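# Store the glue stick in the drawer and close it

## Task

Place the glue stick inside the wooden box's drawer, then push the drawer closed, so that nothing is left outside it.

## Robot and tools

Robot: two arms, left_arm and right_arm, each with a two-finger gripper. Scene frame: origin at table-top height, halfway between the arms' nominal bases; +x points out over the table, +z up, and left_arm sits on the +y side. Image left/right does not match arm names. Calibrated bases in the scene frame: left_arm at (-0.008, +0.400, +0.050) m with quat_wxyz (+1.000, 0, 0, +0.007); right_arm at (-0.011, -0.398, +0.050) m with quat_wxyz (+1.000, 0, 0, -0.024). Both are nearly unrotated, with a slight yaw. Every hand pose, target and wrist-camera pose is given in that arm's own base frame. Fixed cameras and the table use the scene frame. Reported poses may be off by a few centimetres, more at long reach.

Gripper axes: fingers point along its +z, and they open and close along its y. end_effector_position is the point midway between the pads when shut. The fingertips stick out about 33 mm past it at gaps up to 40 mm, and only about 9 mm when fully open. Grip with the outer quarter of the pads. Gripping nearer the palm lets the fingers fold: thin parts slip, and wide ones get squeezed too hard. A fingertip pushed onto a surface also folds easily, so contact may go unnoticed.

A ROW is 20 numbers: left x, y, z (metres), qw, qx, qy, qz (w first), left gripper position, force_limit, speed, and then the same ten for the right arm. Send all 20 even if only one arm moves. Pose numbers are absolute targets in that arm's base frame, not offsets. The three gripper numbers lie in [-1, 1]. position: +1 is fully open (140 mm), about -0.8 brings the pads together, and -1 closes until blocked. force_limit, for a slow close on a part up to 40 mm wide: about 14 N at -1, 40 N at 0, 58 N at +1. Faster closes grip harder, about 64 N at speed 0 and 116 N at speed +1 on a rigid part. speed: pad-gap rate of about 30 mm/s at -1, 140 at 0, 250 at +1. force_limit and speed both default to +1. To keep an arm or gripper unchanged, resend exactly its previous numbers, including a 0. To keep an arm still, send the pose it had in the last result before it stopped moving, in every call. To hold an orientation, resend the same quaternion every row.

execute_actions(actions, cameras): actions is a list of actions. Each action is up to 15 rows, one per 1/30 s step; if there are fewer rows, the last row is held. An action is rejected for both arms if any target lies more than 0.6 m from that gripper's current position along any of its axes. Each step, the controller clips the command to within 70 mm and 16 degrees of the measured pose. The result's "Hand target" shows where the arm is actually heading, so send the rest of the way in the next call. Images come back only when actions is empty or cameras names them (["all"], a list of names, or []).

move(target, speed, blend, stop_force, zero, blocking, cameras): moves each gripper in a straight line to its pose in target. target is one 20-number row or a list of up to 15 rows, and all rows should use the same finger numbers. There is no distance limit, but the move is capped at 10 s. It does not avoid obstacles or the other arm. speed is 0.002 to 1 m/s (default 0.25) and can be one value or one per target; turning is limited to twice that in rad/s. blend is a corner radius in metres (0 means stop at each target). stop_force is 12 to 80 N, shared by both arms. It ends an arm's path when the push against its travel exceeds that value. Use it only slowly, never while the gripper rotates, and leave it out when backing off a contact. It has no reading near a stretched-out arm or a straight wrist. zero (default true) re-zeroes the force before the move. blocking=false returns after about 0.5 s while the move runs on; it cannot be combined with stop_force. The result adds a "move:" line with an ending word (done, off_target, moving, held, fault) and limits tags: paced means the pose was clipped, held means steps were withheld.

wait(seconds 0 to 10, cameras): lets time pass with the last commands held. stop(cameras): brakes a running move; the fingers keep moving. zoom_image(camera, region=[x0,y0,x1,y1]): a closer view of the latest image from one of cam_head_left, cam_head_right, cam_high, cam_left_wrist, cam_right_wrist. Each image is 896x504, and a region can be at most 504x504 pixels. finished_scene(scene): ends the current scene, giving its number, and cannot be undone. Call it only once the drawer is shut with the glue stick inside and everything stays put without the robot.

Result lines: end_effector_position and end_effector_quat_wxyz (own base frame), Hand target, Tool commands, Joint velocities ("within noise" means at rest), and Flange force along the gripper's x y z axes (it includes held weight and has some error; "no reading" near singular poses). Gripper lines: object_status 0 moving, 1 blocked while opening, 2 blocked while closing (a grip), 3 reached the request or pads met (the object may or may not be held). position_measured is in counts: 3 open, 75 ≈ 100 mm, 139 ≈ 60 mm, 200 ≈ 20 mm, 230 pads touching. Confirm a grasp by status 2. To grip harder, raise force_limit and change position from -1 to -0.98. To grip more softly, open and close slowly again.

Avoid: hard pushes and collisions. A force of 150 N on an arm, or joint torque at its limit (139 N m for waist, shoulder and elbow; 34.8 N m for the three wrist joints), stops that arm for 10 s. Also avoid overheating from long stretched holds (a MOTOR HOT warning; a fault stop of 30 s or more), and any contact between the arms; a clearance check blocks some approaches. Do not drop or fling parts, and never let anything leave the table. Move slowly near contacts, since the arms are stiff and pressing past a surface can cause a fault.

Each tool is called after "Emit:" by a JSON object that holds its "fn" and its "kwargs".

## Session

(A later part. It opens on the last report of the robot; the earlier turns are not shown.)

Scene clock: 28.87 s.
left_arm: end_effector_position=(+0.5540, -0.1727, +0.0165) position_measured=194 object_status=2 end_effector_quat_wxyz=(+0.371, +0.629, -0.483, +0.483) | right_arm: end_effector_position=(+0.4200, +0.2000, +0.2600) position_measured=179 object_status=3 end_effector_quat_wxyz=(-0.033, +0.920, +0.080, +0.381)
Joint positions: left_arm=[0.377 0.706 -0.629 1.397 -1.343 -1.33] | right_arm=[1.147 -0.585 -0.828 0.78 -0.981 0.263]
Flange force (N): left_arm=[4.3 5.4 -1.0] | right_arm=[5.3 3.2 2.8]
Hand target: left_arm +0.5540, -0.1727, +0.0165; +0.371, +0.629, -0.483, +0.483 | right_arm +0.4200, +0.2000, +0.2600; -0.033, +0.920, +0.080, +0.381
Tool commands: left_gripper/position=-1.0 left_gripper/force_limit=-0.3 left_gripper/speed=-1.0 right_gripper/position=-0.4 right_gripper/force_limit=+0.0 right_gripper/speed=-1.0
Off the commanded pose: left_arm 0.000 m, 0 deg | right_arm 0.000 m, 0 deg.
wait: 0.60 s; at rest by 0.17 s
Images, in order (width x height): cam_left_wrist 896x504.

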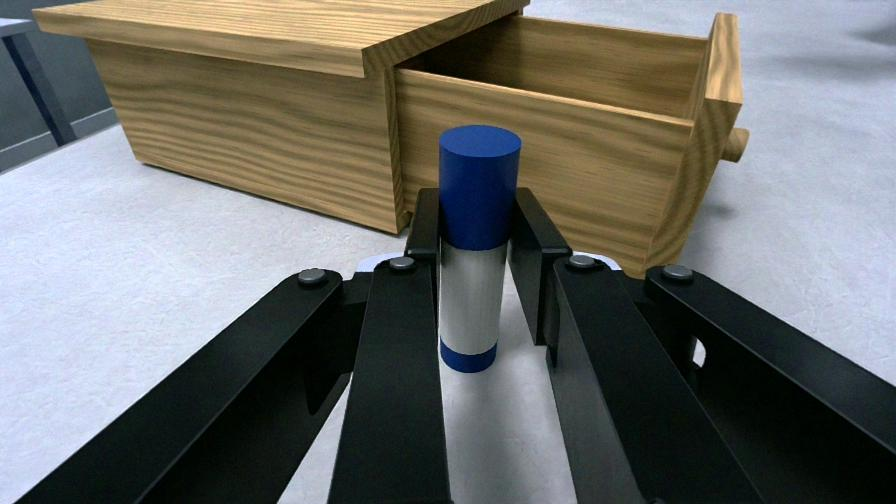

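Emit:
{"fn": "move", "kwargs": {"target": [[0.554,-0.1727,0.06,0.3706,0.6294,-0.4830,0.4830,-1,-0.3,-1,0.42,0.2,0.26,-0.0334,0.9205,0.0805,0.3813,-0.4,0,-1],[0.554,-0.17,0.20,0.3706,0.6294,-0.4830,0.4830,-1,-0.3,-1,0.42,0.2,0.26,-0.0334,0.9205,0.0805,0.3813,-0.4,0,-1]], "speed": 0.12, "blend": 0.02}}

Emit:
{"fn": "move", "kwargs": {"target": [[0.515,-0.33,0.22,-0.0265,0.7926,-0.6082,-0.0346,-1,-0.3,-1,0.42,0.2,0.26,-0.0334,0.9205,0.0805,0.3813,-0.4,0,-1],[0.511,-0.3622,0.19,-0.1005,0.6326,-0.7634,-0.0833,-1,-0.3,-1,0.42,0.2,0.26,-0.0334,0.9205,0.0805,0.3813,-0.4,0,-1]], "speed": 0.2, "blend": 0.02, "cameras": ["all"]}}

Emit:
{"fn": "zoom_image", "kwargs": {"camera": "cam_high", "region": [340, 160, 540, 300]}}

Scene clock: 31.33 s.
left_arm: end_effector_position=(+0.5540, -0.1700, +0.2000) position_measured=194 object_status=2 end_effector_quat_wxyz=(+0.371, +0.629, -0.483, +0.483) | right_arm: end_effector_position=(+0.4200, +0.2000, +0.2600) position_measured=179 object_status=3 end_effector_quat_wxyz=(-0.033, +0.920, +0.080, +0.381)
Joint positions: left_arm=[0.407 0.349 -0.604 1.302 -1.44 -0.955] | right_arm=[1.147 -0.585 -0.828 0.78 -0.981 0.263]
Flange force (N): left_arm=[0.7 5.2 0.3] | right_arm=[4.6 3.1 2.5]
Hand target: left_arm +0.5540, -0.1700, +0.2000; +0.371, +0.629, -0.483, +0.483 | right_arm +0.4200, +0.2000, +0.2600; -0.033, +0.920, +0.080, +0.381
Off the commanded pose: left_arm 0.000 m, 0 deg | right_arm 0.000 m, 0 deg.
move: done

Scene clock: 36.40 s.
left_arm: end_effector_position=(+0.5110, -0.3622, +0.1900) position_measured=194 object_status=2 end_effector_quat_wxyz=(+0.100, -0.633, +0.763, +0.083) | right_arm: end_effector_position=(+0.4200, +0.2000, +0.2600) position_measured=179 object_status=3 end_effector_quat_wxyz=(-0.033, +0.920, +0.080, +0.381)
Joint positions: left_arm=[-0.553 0.587 0.679 -0.248 -1.753 0.332] | right_arm=[1.147 -0.585 -0.828 0.78 -0.981 0.263]
Flange force (N): left_arm=[-5.4 9.3 4.4] | right_arm=[5.0 3.2 3.0]
Hand target: left_arm +0.5110, -0.3622, +0.1900; +0.100, -0.633, +0.763, +0.083 | right_arm +0.4200, +0.2000, +0.2600; -0.033, +0.920, +0.080, +0.381
Off the commanded pose: left_arm 0.000 m, 0 deg | right_arm 0.000 m, 0 deg.
move: done

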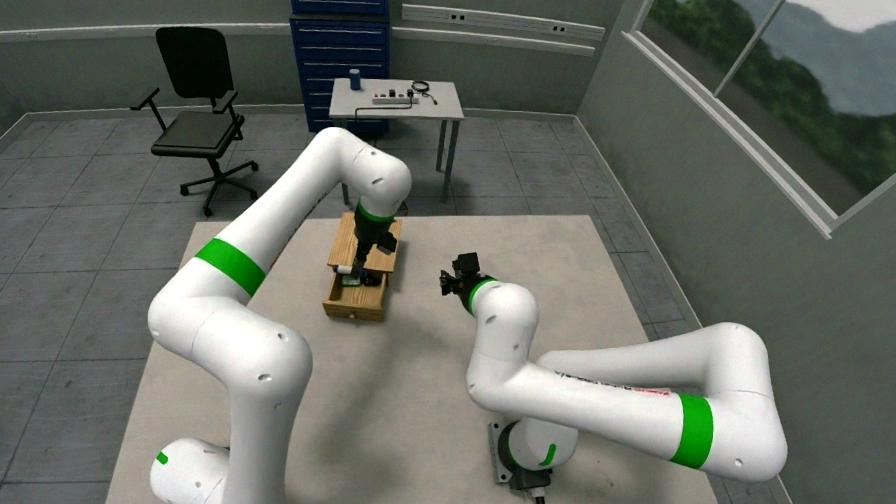

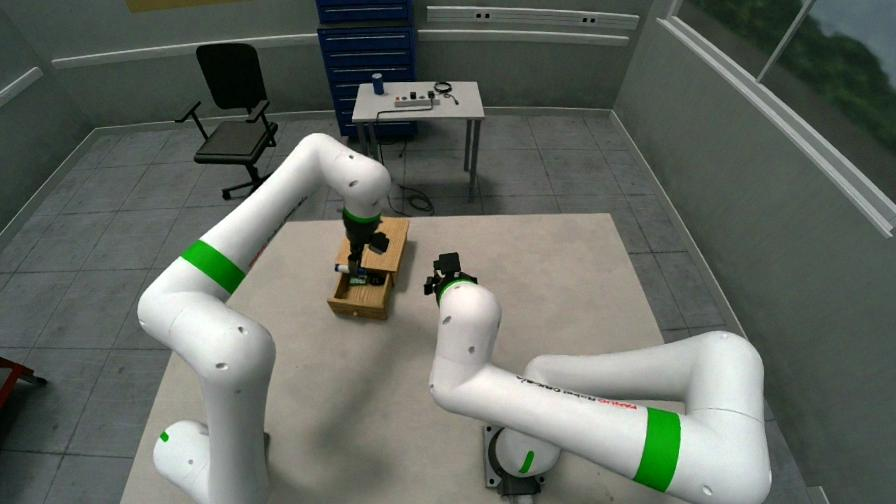

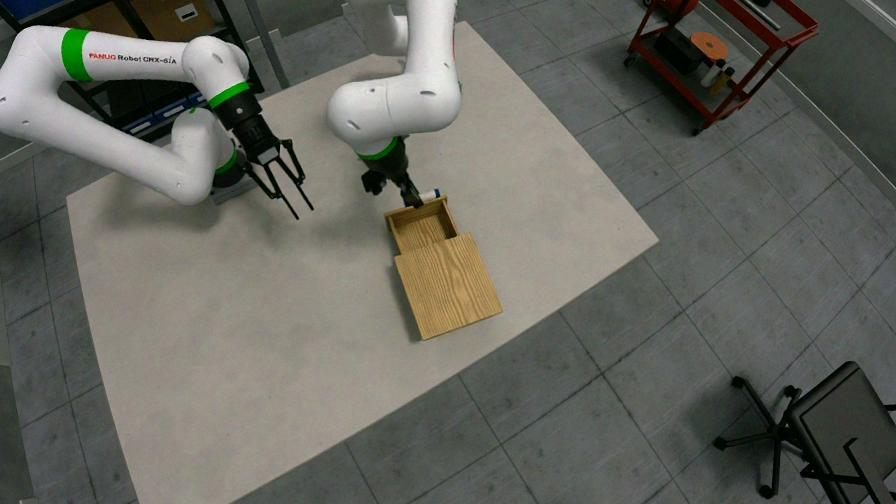

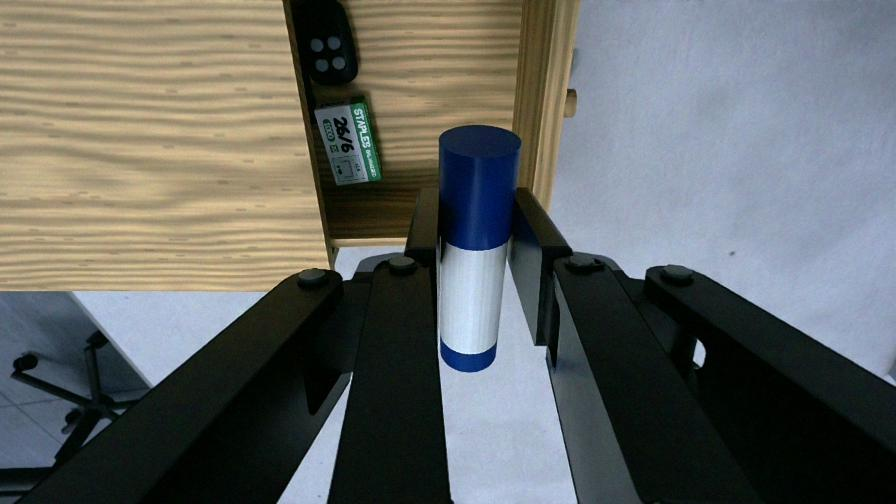

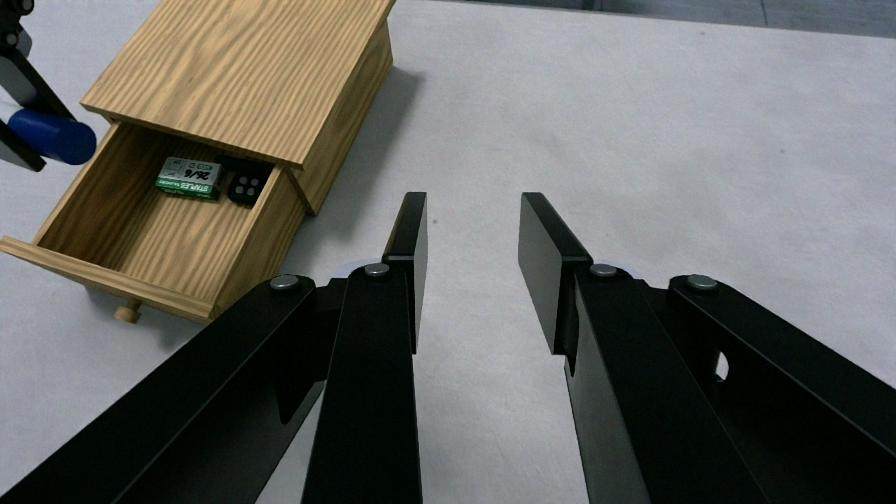

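Scaled by 2.520 from the camera's 896x504 image, which has a finer 1280x720 frame.

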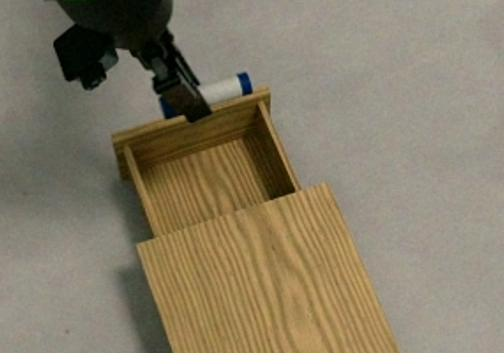

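Emit:
{"fn": "move", "kwargs": {"target": [0.511,-0.3622,0.0172,-0.1005,0.6326,-0.7634,-0.0833,-1,-0.3,-1,0.42,0.2,0.26,-0.0334,0.9205,0.0805,0.3813,-0.4,0,-1], "speed": 0.09, "cameras": ["cam_left_wrist","cam_high"]}}

Emit:
{"fn": "zoom_image", "kwargs": {"camera": "cam_high", "region": [340, 160, 540, 300]}}

Scene clock: 39.03 s.
left_arm: end_effector_position=(+0.5111, -0.3621, +0.0172) position_measured=194 object_status=2 end_effector_quat_wxyz=(+0.101, -0.633, +0.763, +0.083) | right_arm: end_effector_position=(+0.4200, +0.2000, +0.2600) position_measured=179 object_status=3 end_effector_quat_wxyz=(-0.033, +0.920, +0.080, +0.381)
Joint positions: left_arm=[-0.553 0.664 0.391 -0.248 -1.399 0.421] | right_arm=[1.147 -0.585 -0.828 0.78 -0.981 0.263]
Flange force (N): left_arm=[-4.8 7.5 1.1] | right_arm=[5.4 3.1 2.9]
Hand target: left_arm +0.5110, -0.3622, +0.0172; +0.100, -0.633, +0.763, +0.083 | right_arm +0.4200, +0.2000, +0.2600; -0.033, +0.920, +0.080, +0.381
Off the commanded pose: left_arm 0.000 m, 0 deg | right_arm 0.000 m, 0 deg.
move: done
Images, in order (width x height): cam_high 896x504, cam_left_wrist 896x504.

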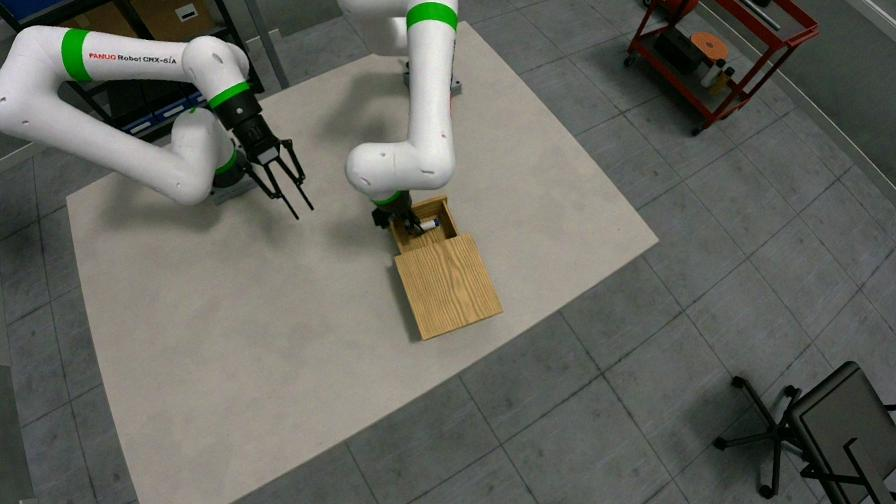

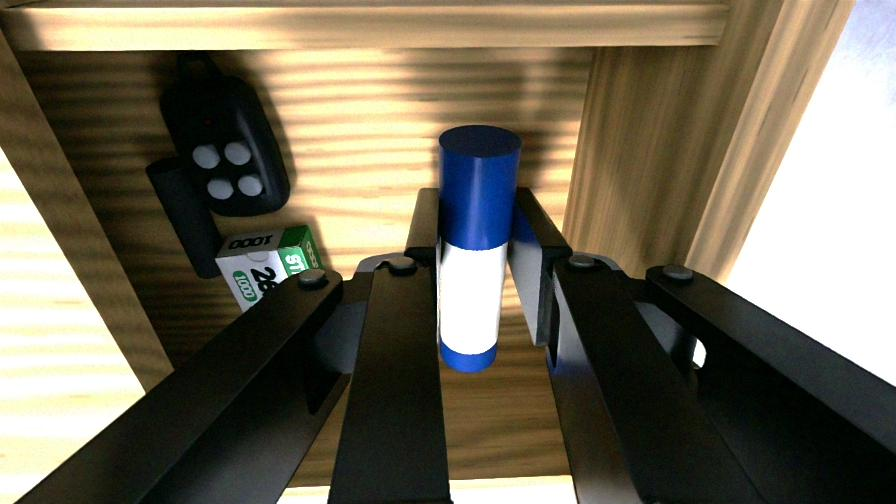

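Scaled by 2.520 from the camera's 896x504 image, which has a finer 1280x720 frame.

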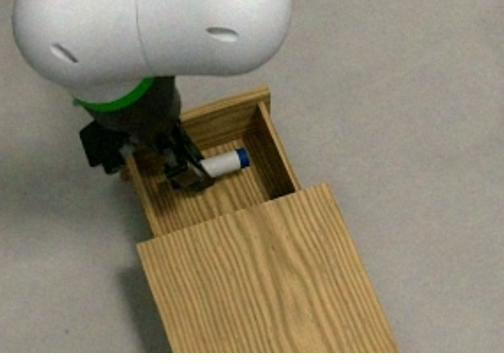

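Emit:
{"fn": "move", "kwargs": {"target": [0.5092,-0.372,0.0172,-0.1005,0.6326,-0.7634,-0.0833,-1,-0.3,-1,0.42,0.2,0.26,-0.0334,0.9205,0.0805,0.3813,-0.4,0,-1], "speed": 0.03}}

Emit:
{"fn": "move", "kwargs": {"target": [0.5092,-0.372,-0.009,-0.1005,0.6326,-0.7634,-0.0833,-1,-0.3,-1,0.42,0.2,0.26,-0.0334,0.9205,0.0805,0.3813,-0.4,0,-1], "speed": 0.012, "stop_force": 12, "cameras": ["cam_left_wrist"]}}

Scene clock: 40.03 s.
left_arm: end_effector_position=(+0.5092, -0.3720, +0.0172) position_measured=194 object_status=2 end_effector_quat_wxyz=(+0.101, -0.633, +0.763, +0.083) | right_arm: end_effector_position=(+0.4200, +0.2000, +0.2600) position_measured=179 object_status=3 end_effector_quat_wxyz=(-0.033, +0.920, +0.080, +0.381)
Joint positions: left_arm=[-0.567 0.677 0.412 -0.246 -1.41 0.432] | right_arm=[1.147 -0.585 -0.828 0.78 -0.981 0.263]
Flange force (N): left_arm=[-5.3 7.7 1.2] | right_arm=[5.5 3.0 2.7]
Hand target: left_arm +0.5092, -0.3720, +0.0172; +0.100, -0.633, +0.763, +0.083 | right_arm +0.4200, +0.2000, +0.2600; -0.033, +0.920, +0.080, +0.381
Off the commanded pose: left_arm 0.000 m, 0 deg | right_arm 0.000 m, 0 deg.
move: done

Scene clock: 42.20 s.
left_arm: end_effector_position=(+0.5093, -0.3721, -0.0016) position_measured=194 object_status=2 end_effector_quat_wxyz=(+0.101, -0.633, +0.763, +0.083) | right_arm: end_effector_position=(+0.4200, +0.2000, +0.2600) position_measured=179 object_status=3 end_effector_quat_wxyz=(-0.033, +0.920, +0.080, +0.381)
Joint positions: left_arm=[-0.567 0.694 0.394 -0.247 -1.376 0.441] | right_arm=[1.147 -0.585 -0.828 0.78 -0.981 0.263]
Flange force (N): left_arm=[-9.8 6.7 -18.7] | right_arm=[5.3 3.2 3.2]
Hand target: left_arm +0.5093, -0.3721, -0.0016; +0.101, -0.633, +0.763, +0.083 | right_arm +0.4200, +0.2000, +0.2600; -0.033, +0.920, +0.080, +0.381
Off the commanded pose: left_arm 0.007 m, 0 deg | right_arm 0.000 m, 0 deg.
move: contact (left_arm)
Images, in order (width x height): cam_left_wrist 896x504.

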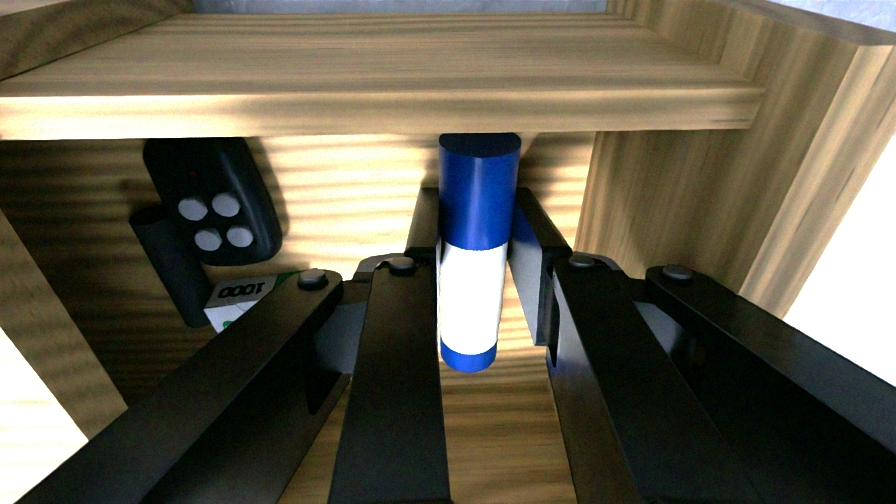

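Emit:
{"fn": "move", "kwargs": {"target": [[0.5093,-0.3721,0.0002,-0.1005,0.6326,-0.7634,-0.0833,-1,-0.3,-1,0.42,0.2,0.26,-0.0334,0.9205,0.0805,0.3813,-0.4,0,-1],[0.5093,-0.3721,0.0004,-0.1005,0.6326,-0.7634,-0.0833,-0.4,-0.3,-1,0.42,0.2,0.26,-0.0334,0.9205,0.0805,0.3813,-0.4,0,-1],[0.5045,-0.3975,0.097,-0.1005,0.6326,-0.7634,-0.0833,-0.4,-0.3,-1,0.42,0.2,0.26,-0.0334,0.9205,0.0805,0.3813,-0.4,0,-1]], "speed": [0.02,0.02,0.06], "cameras": ["cam_left_wrist","cam_high","cam_right_wrist"]}}

Scene clock: 45.77 s.
left_arm: end_effector_position=(+0.5045, -0.3975, +0.0972) position_measured=179 object_status=3 end_effector_quat_wxyz=(+0.100, -0.633, +0.763, +0.083) | right_arm: end_effector_position=(+0.4200, +0.2000, +0.2600) position_measured=179 object_status=3 end_effector_quat_wxyz=(-0.033, +0.920, +0.080, +0.381)
Joint positions: left_arm=[-0.602 0.662 0.579 -0.239 -1.594 0.423] | right_arm=[1.147 -0.585 -0.828 0.78 -0.981 0.263]
Flange force (N): left_arm=[-7.1 9.7 3.4] | right_arm=[5.3 3.2 3.2]
Hand target: left_arm +0.5045, -0.3975, +0.0970; +0.100, -0.633, +0.763, +0.083 | right_arm +0.4200, +0.2000, +0.2600; -0.033, +0.920, +0.080, +0.381
Off the commanded pose: left_arm 0.000 m, 0 deg | right_arm 0.000 m, 0 deg.
move: done
Images, in order (width x height): cam_high 896x504, cam_left_wrist 896x504, cam_right_wrist 896x504.

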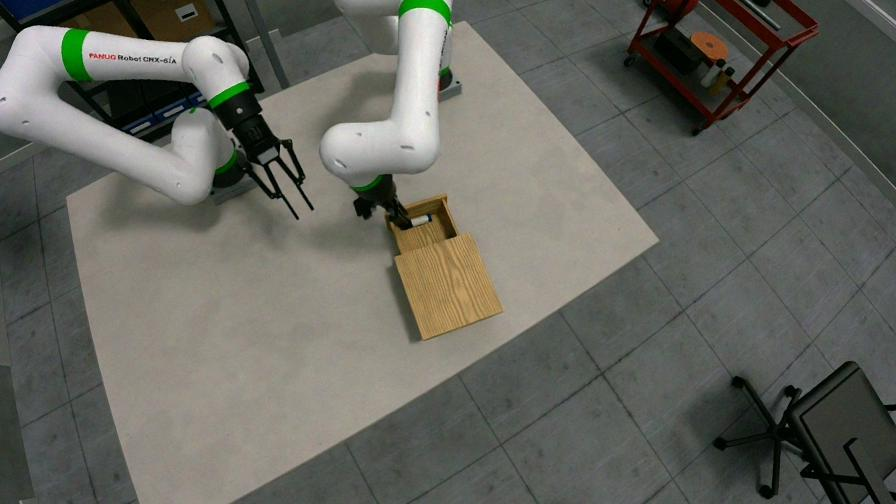

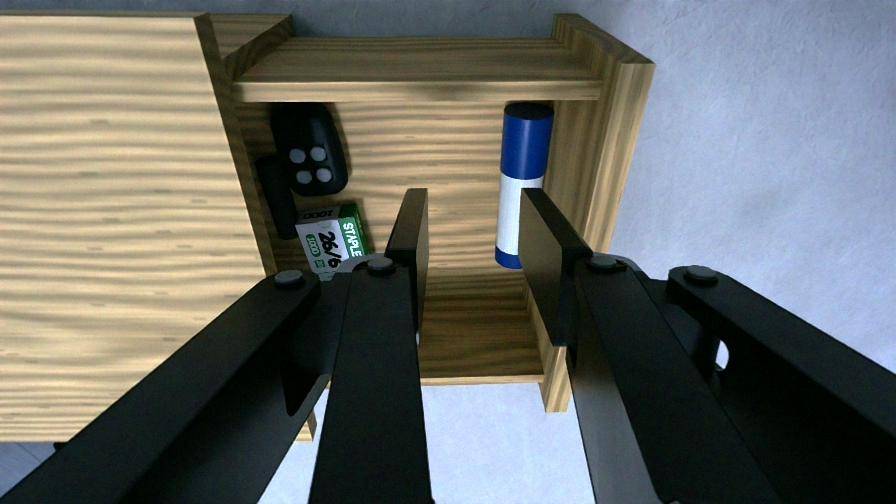

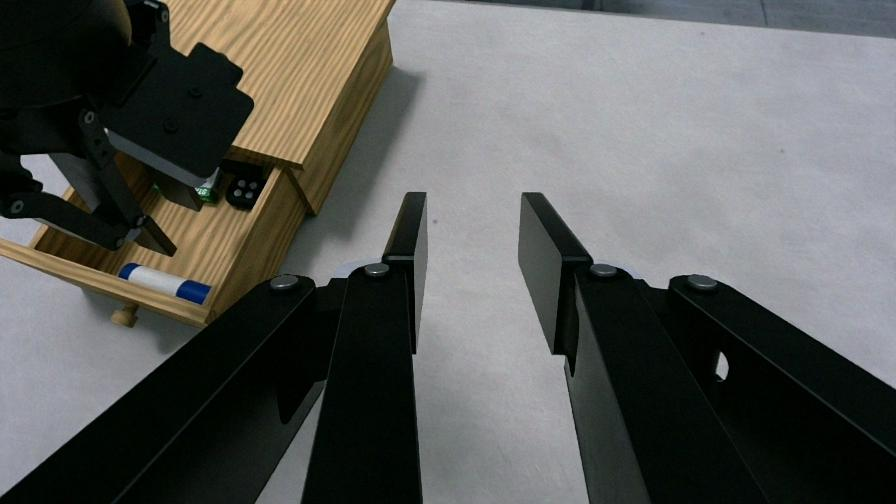

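Emit:
{"fn": "move", "kwargs": {"target": [[0.50,-0.385,0.26,-0.1005,0.6326,-0.7634,-0.0833,-0.4,-0.3,-1,0.42,0.2,0.26,-0.0334,0.9205,0.0805,0.3813,-1,-1,-1],[0.42,-0.20,0.32,-0.1005,0.6326,-0.7634,-0.0833,-0.4,-0.3,-1,0.33,0.48,0.12,0.0328,0.8418,-0.0515,0.5363,-1,-1,-1],[0.42,-0.20,0.32,-0.1005,0.6326,-0.7634,-0.0833,-0.4,-0.3,-1,0.3784,0.502,0.0158,0.0328,0.8418,-0.0515,0.5363,-1,-1,-1]], "speed": [0.15,0.2,0.12], "blend": [0,0.02,0], "cameras": ["cam_right_wrist","cam_high","cam_head_left"]}}

Scene clock: 50.77 s.
left_arm: end_effector_position=(+0.4200, -0.2000, +0.3200) position_measured=179 object_status=3 end_effector_quat_wxyz=(+0.101, -0.633, +0.763, +0.083) | right_arm: end_effector_position=(+0.3784, +0.5020, +0.0158) position_measured=231 object_status=3 end_effector_quat_wxyz=(+0.033, +0.842, -0.052, +0.536)
Joint positions: left_arm=[-0.37 0.136 0.387 -0.269 -1.86 0.111] | right_arm=[1.525 0.665 -0.485 1.316 -1.205 -1.12]
Flange force (N): left_arm=[-2.5 7.1 4.7] | right_arm=[7.1 4.4 1.7]
Hand target: left_arm +0.4200, -0.2000, +0.3200; +0.101, -0.633, +0.763, +0.083 | right_arm +0.3784, +0.5020, +0.0158; +0.033, +0.842, -0.052, +0.536
Off the commanded pose: left_arm 0.000 m, 0 deg | right_arm 0.000 m, 0 deg.
move: done
Images, in order (width x height): cam_head_left 896x504, cam_high 896x504, cam_right_wrist 896x504.

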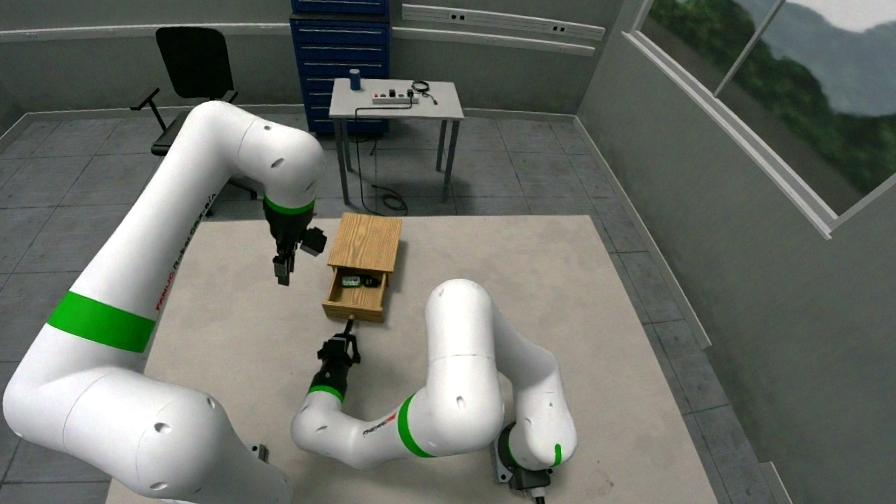

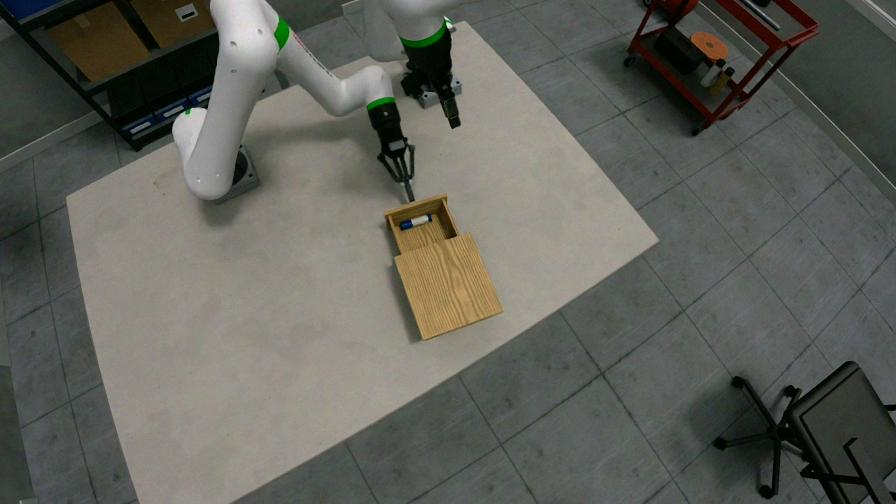

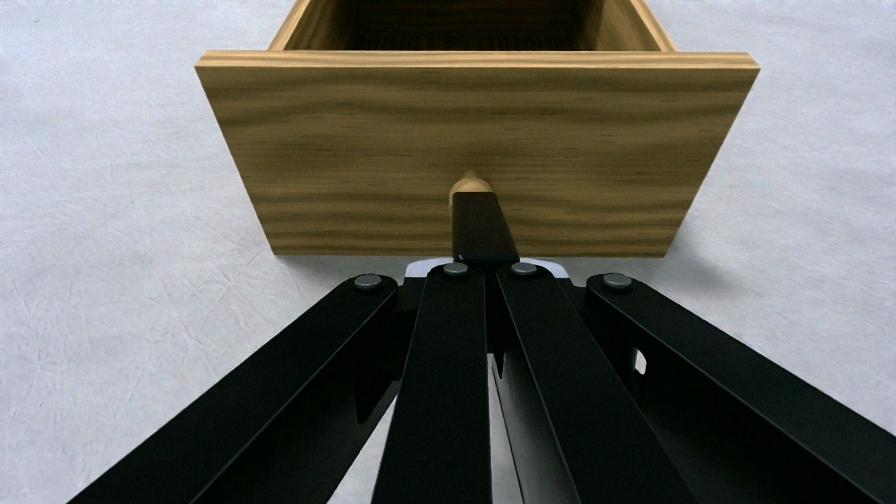

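Emit:
{"fn": "move", "kwargs": {"target": [[0.42,-0.20,0.32,-0.1005,0.6326,-0.7634,-0.0833,-0.4,-0.3,-1,0.3982,0.4996,0.0158,0.0328,0.8418,-0.0515,0.5363,-1,-1,-1],[0.42,-0.20,0.32,-0.1005,0.6326,-0.7634,-0.0833,-0.4,-0.3,-1,0.515,0.4852,0.0165,0.0328,0.8418,-0.0515,0.5363,-1,-1,-1]], "speed": [0.02,0.05], "stop_force": 20, "cameras": ["cam_right_wrist","cam_high"]}}

Emit:
{"fn": "zoom_image", "kwargs": {"camera": "cam_high", "region": [340, 160, 540, 350]}}

Scene clock: 55.00 s.
left_arm: end_effector_position=(+0.4200, -0.2000, +0.3200) position_measured=179 object_status=3 end_effector_quat_wxyz=(+0.100, -0.633, +0.763, +0.083) | right_arm: end_effector_position=(+0.5150, +0.4852, +0.0165) position_measured=231 object_status=3 end_effector_quat_wxyz=(+0.033, +0.842, -0.051, +0.536)
Joint positions: left_arm=[-0.37 0.136 0.387 -0.269 -1.86 0.111] | right_arm=[1.212 0.687 -0.448 1.586 -1.079 -1.086]
Flange force (N): left_arm=[-2.6 7.0 4.7] | right_arm=[5.5 5.2 0.5]
Hand target: left_arm +0.4200, -0.2000, +0.3200; +0.100, -0.633, +0.763, +0.083 | right_arm +0.5150, +0.4852, +0.0165; +0.033, +0.842, -0.052, +0.536
Off the commanded pose: left_arm 0.000 m, 0 deg | right_arm 0.000 m, 0 deg.
move: done
Images, in order (width x height): cam_high 896x504, cam_right_wrist 896x504.

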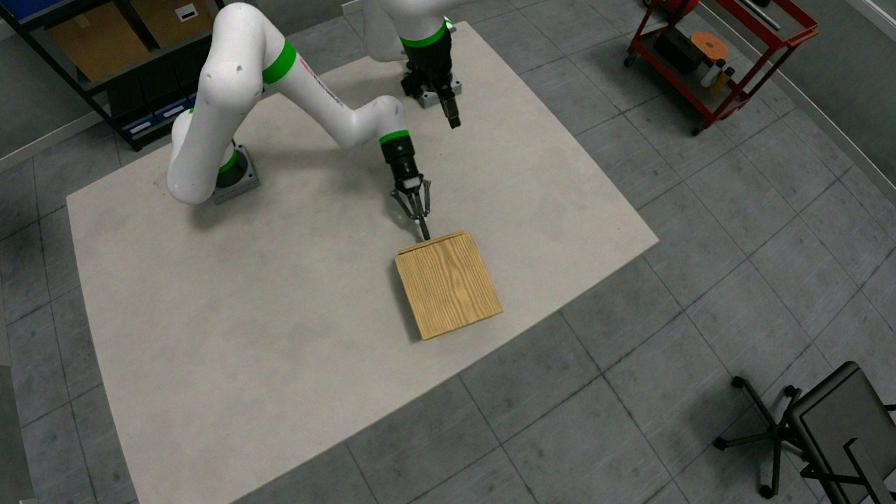

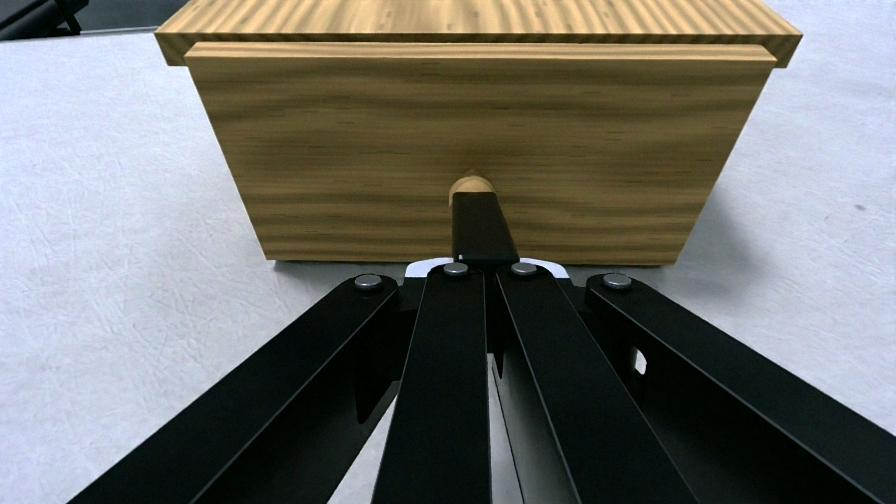

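Scaled by 2.520 from the camera's 896x504 image, which has a finer 1280x720 frame.

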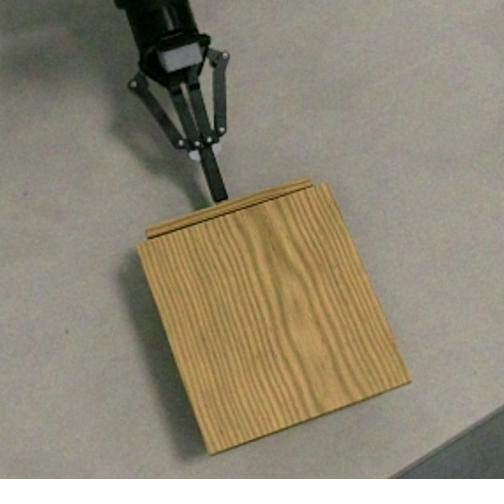

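Emit:
{"fn": "move", "kwargs": {"target": [0.42,-0.20,0.32,-0.1005,0.6326,-0.7634,-0.0833,-0.4,-0.3,-1,0.534,0.4828,0.0175,0.0328,0.8418,-0.0515,0.5363,-1,-1,-1], "speed": 0.015, "stop_force": 15, "cameras": ["cam_right_wrist","cam_high"]}}

Emit:
{"fn": "zoom_image", "kwargs": {"camera": "cam_high", "region": [340, 160, 540, 350]}}

Scene clock: 57.07 s.
left_arm: end_effector_position=(+0.4200, -0.2000, +0.3200) position_measured=179 object_status=3 end_effector_quat_wxyz=(+0.100, -0.633, +0.763, +0.083) | right_arm: end_effector_position=(+0.5340, +0.4828, +0.0175) position_measured=231 object_status=3 end_effector_quat_wxyz=(+0.033, +0.842, -0.052, +0.536)
Joint positions: left_arm=[-0.37 0.136 0.387 -0.269 -1.86 0.111] | right_arm=[1.172 0.693 -0.433 1.619 -1.061 -1.077]
Flange force (N): left_arm=[-2.3 6.8 4.5] | right_arm=[2.8 6.2 -3.5]
Hand target: left_arm +0.4200, -0.2000, +0.3200; +0.100, -0.633, +0.763, +0.083 | right_arm +0.5340, +0.4828, +0.0175; +0.033, +0.842, -0.052, +0.536
Off the commanded pose: left_arm 0.000 m, 0 deg | right_arm 0.000 m, 0 deg.
move: done
Images, in order (width x height): cam_high 896x504, cam_right_wrist 896x504.

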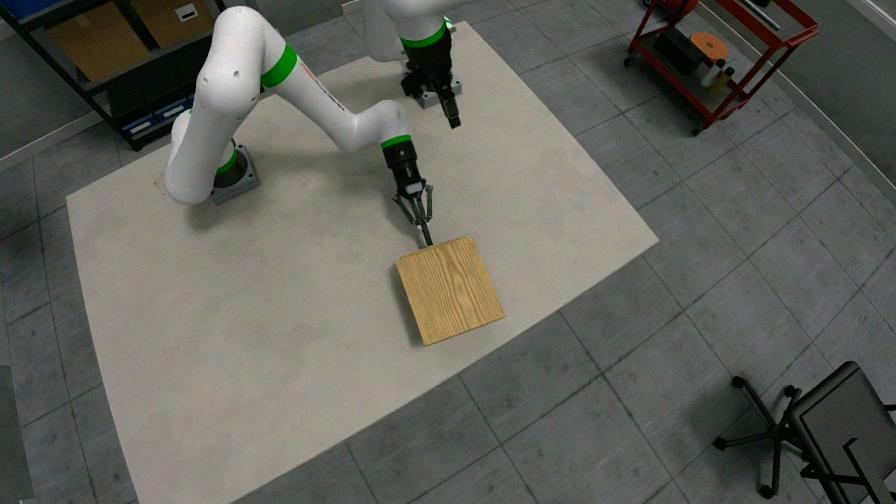

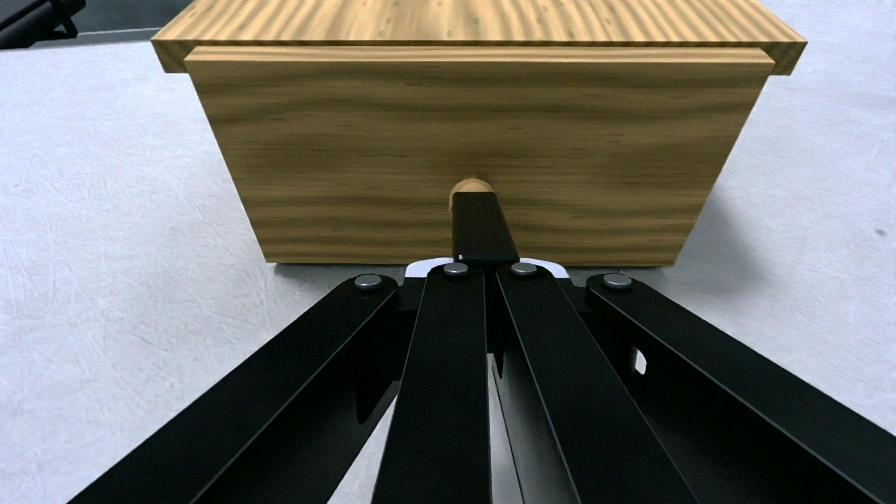

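Scaled by 2.520 from the camera's 896x504 image, which has a finer 1280x720 frame.

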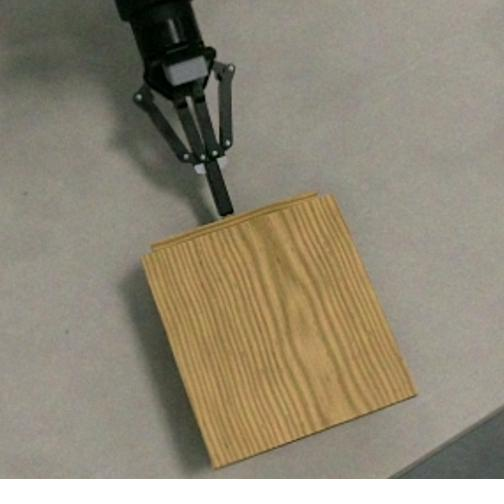

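Emit:
{"fn": "move", "kwargs": {"target": [0.42,-0.20,0.32,-0.1005,0.6326,-0.7634,-0.0833,-0.4,-0.3,-1,0.45,0.4931,0.05,0.0328,0.8418,-0.0515,0.5363,-1,-1,-1], "speed": 0.1, "cameras": ["cam_right_wrist"]}}

Emit:
{"fn": "zoom_image", "kwargs": {"camera": "cam_right_wrist", "region": [200, 0, 704, 283]}}

Scene clock: 58.53 s.
left_arm: end_effector_position=(+0.4200, -0.2000, +0.3200) position_measured=179 object_status=3 end_effector_quat_wxyz=(+0.100, -0.633, +0.763, +0.083) | right_arm: end_effector_position=(+0.4500, +0.4931, +0.0500) position_measured=231 object_status=3 end_effector_quat_wxyz=(+0.033, +0.842, -0.052, +0.536)
Joint positions: left_arm=[-0.37 0.136 0.387 -0.269 -1.86 0.111] | right_arm=[1.367 0.607 -0.48 1.427 -1.15 -1.039]
Flange force (N): left_arm=[-2.5 6.3 4.2] | right_arm=[5.5 4.0 2.1]
Hand target: left_arm +0.4200, -0.2000, +0.3200; +0.100, -0.633, +0.763, +0.083 | right_arm +0.4500, +0.4931, +0.0500; +0.033, +0.842, -0.052, +0.536
Off the commanded pose: left_arm 0.000 m, 0 deg | right_arm 0.000 m, 0 deg.
move: done
Images, in order (width x height): cam_right_wrist 896x504.

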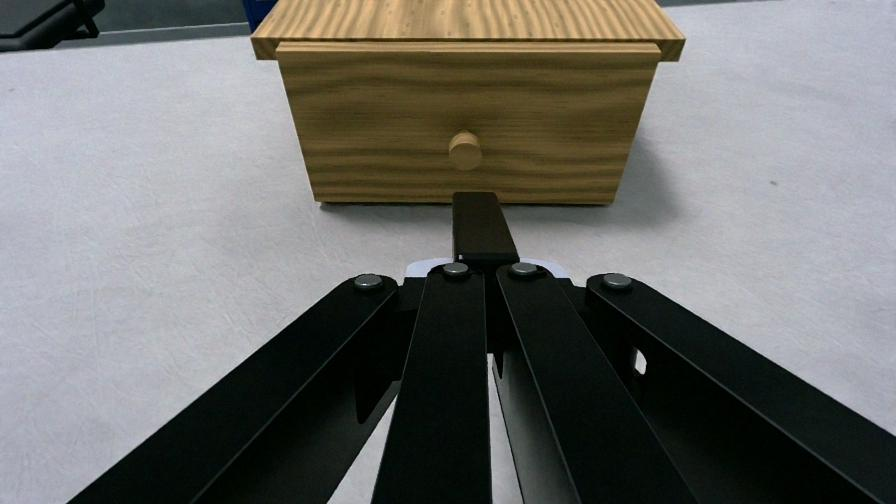

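Scaled by 1.000.

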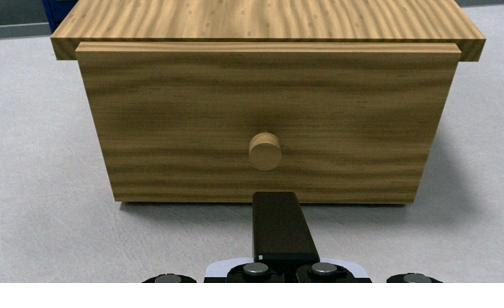

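Emit:
{"fn": "finished_scene", "kwargs": {"scene": 2}}

The scene is finished: the task was done.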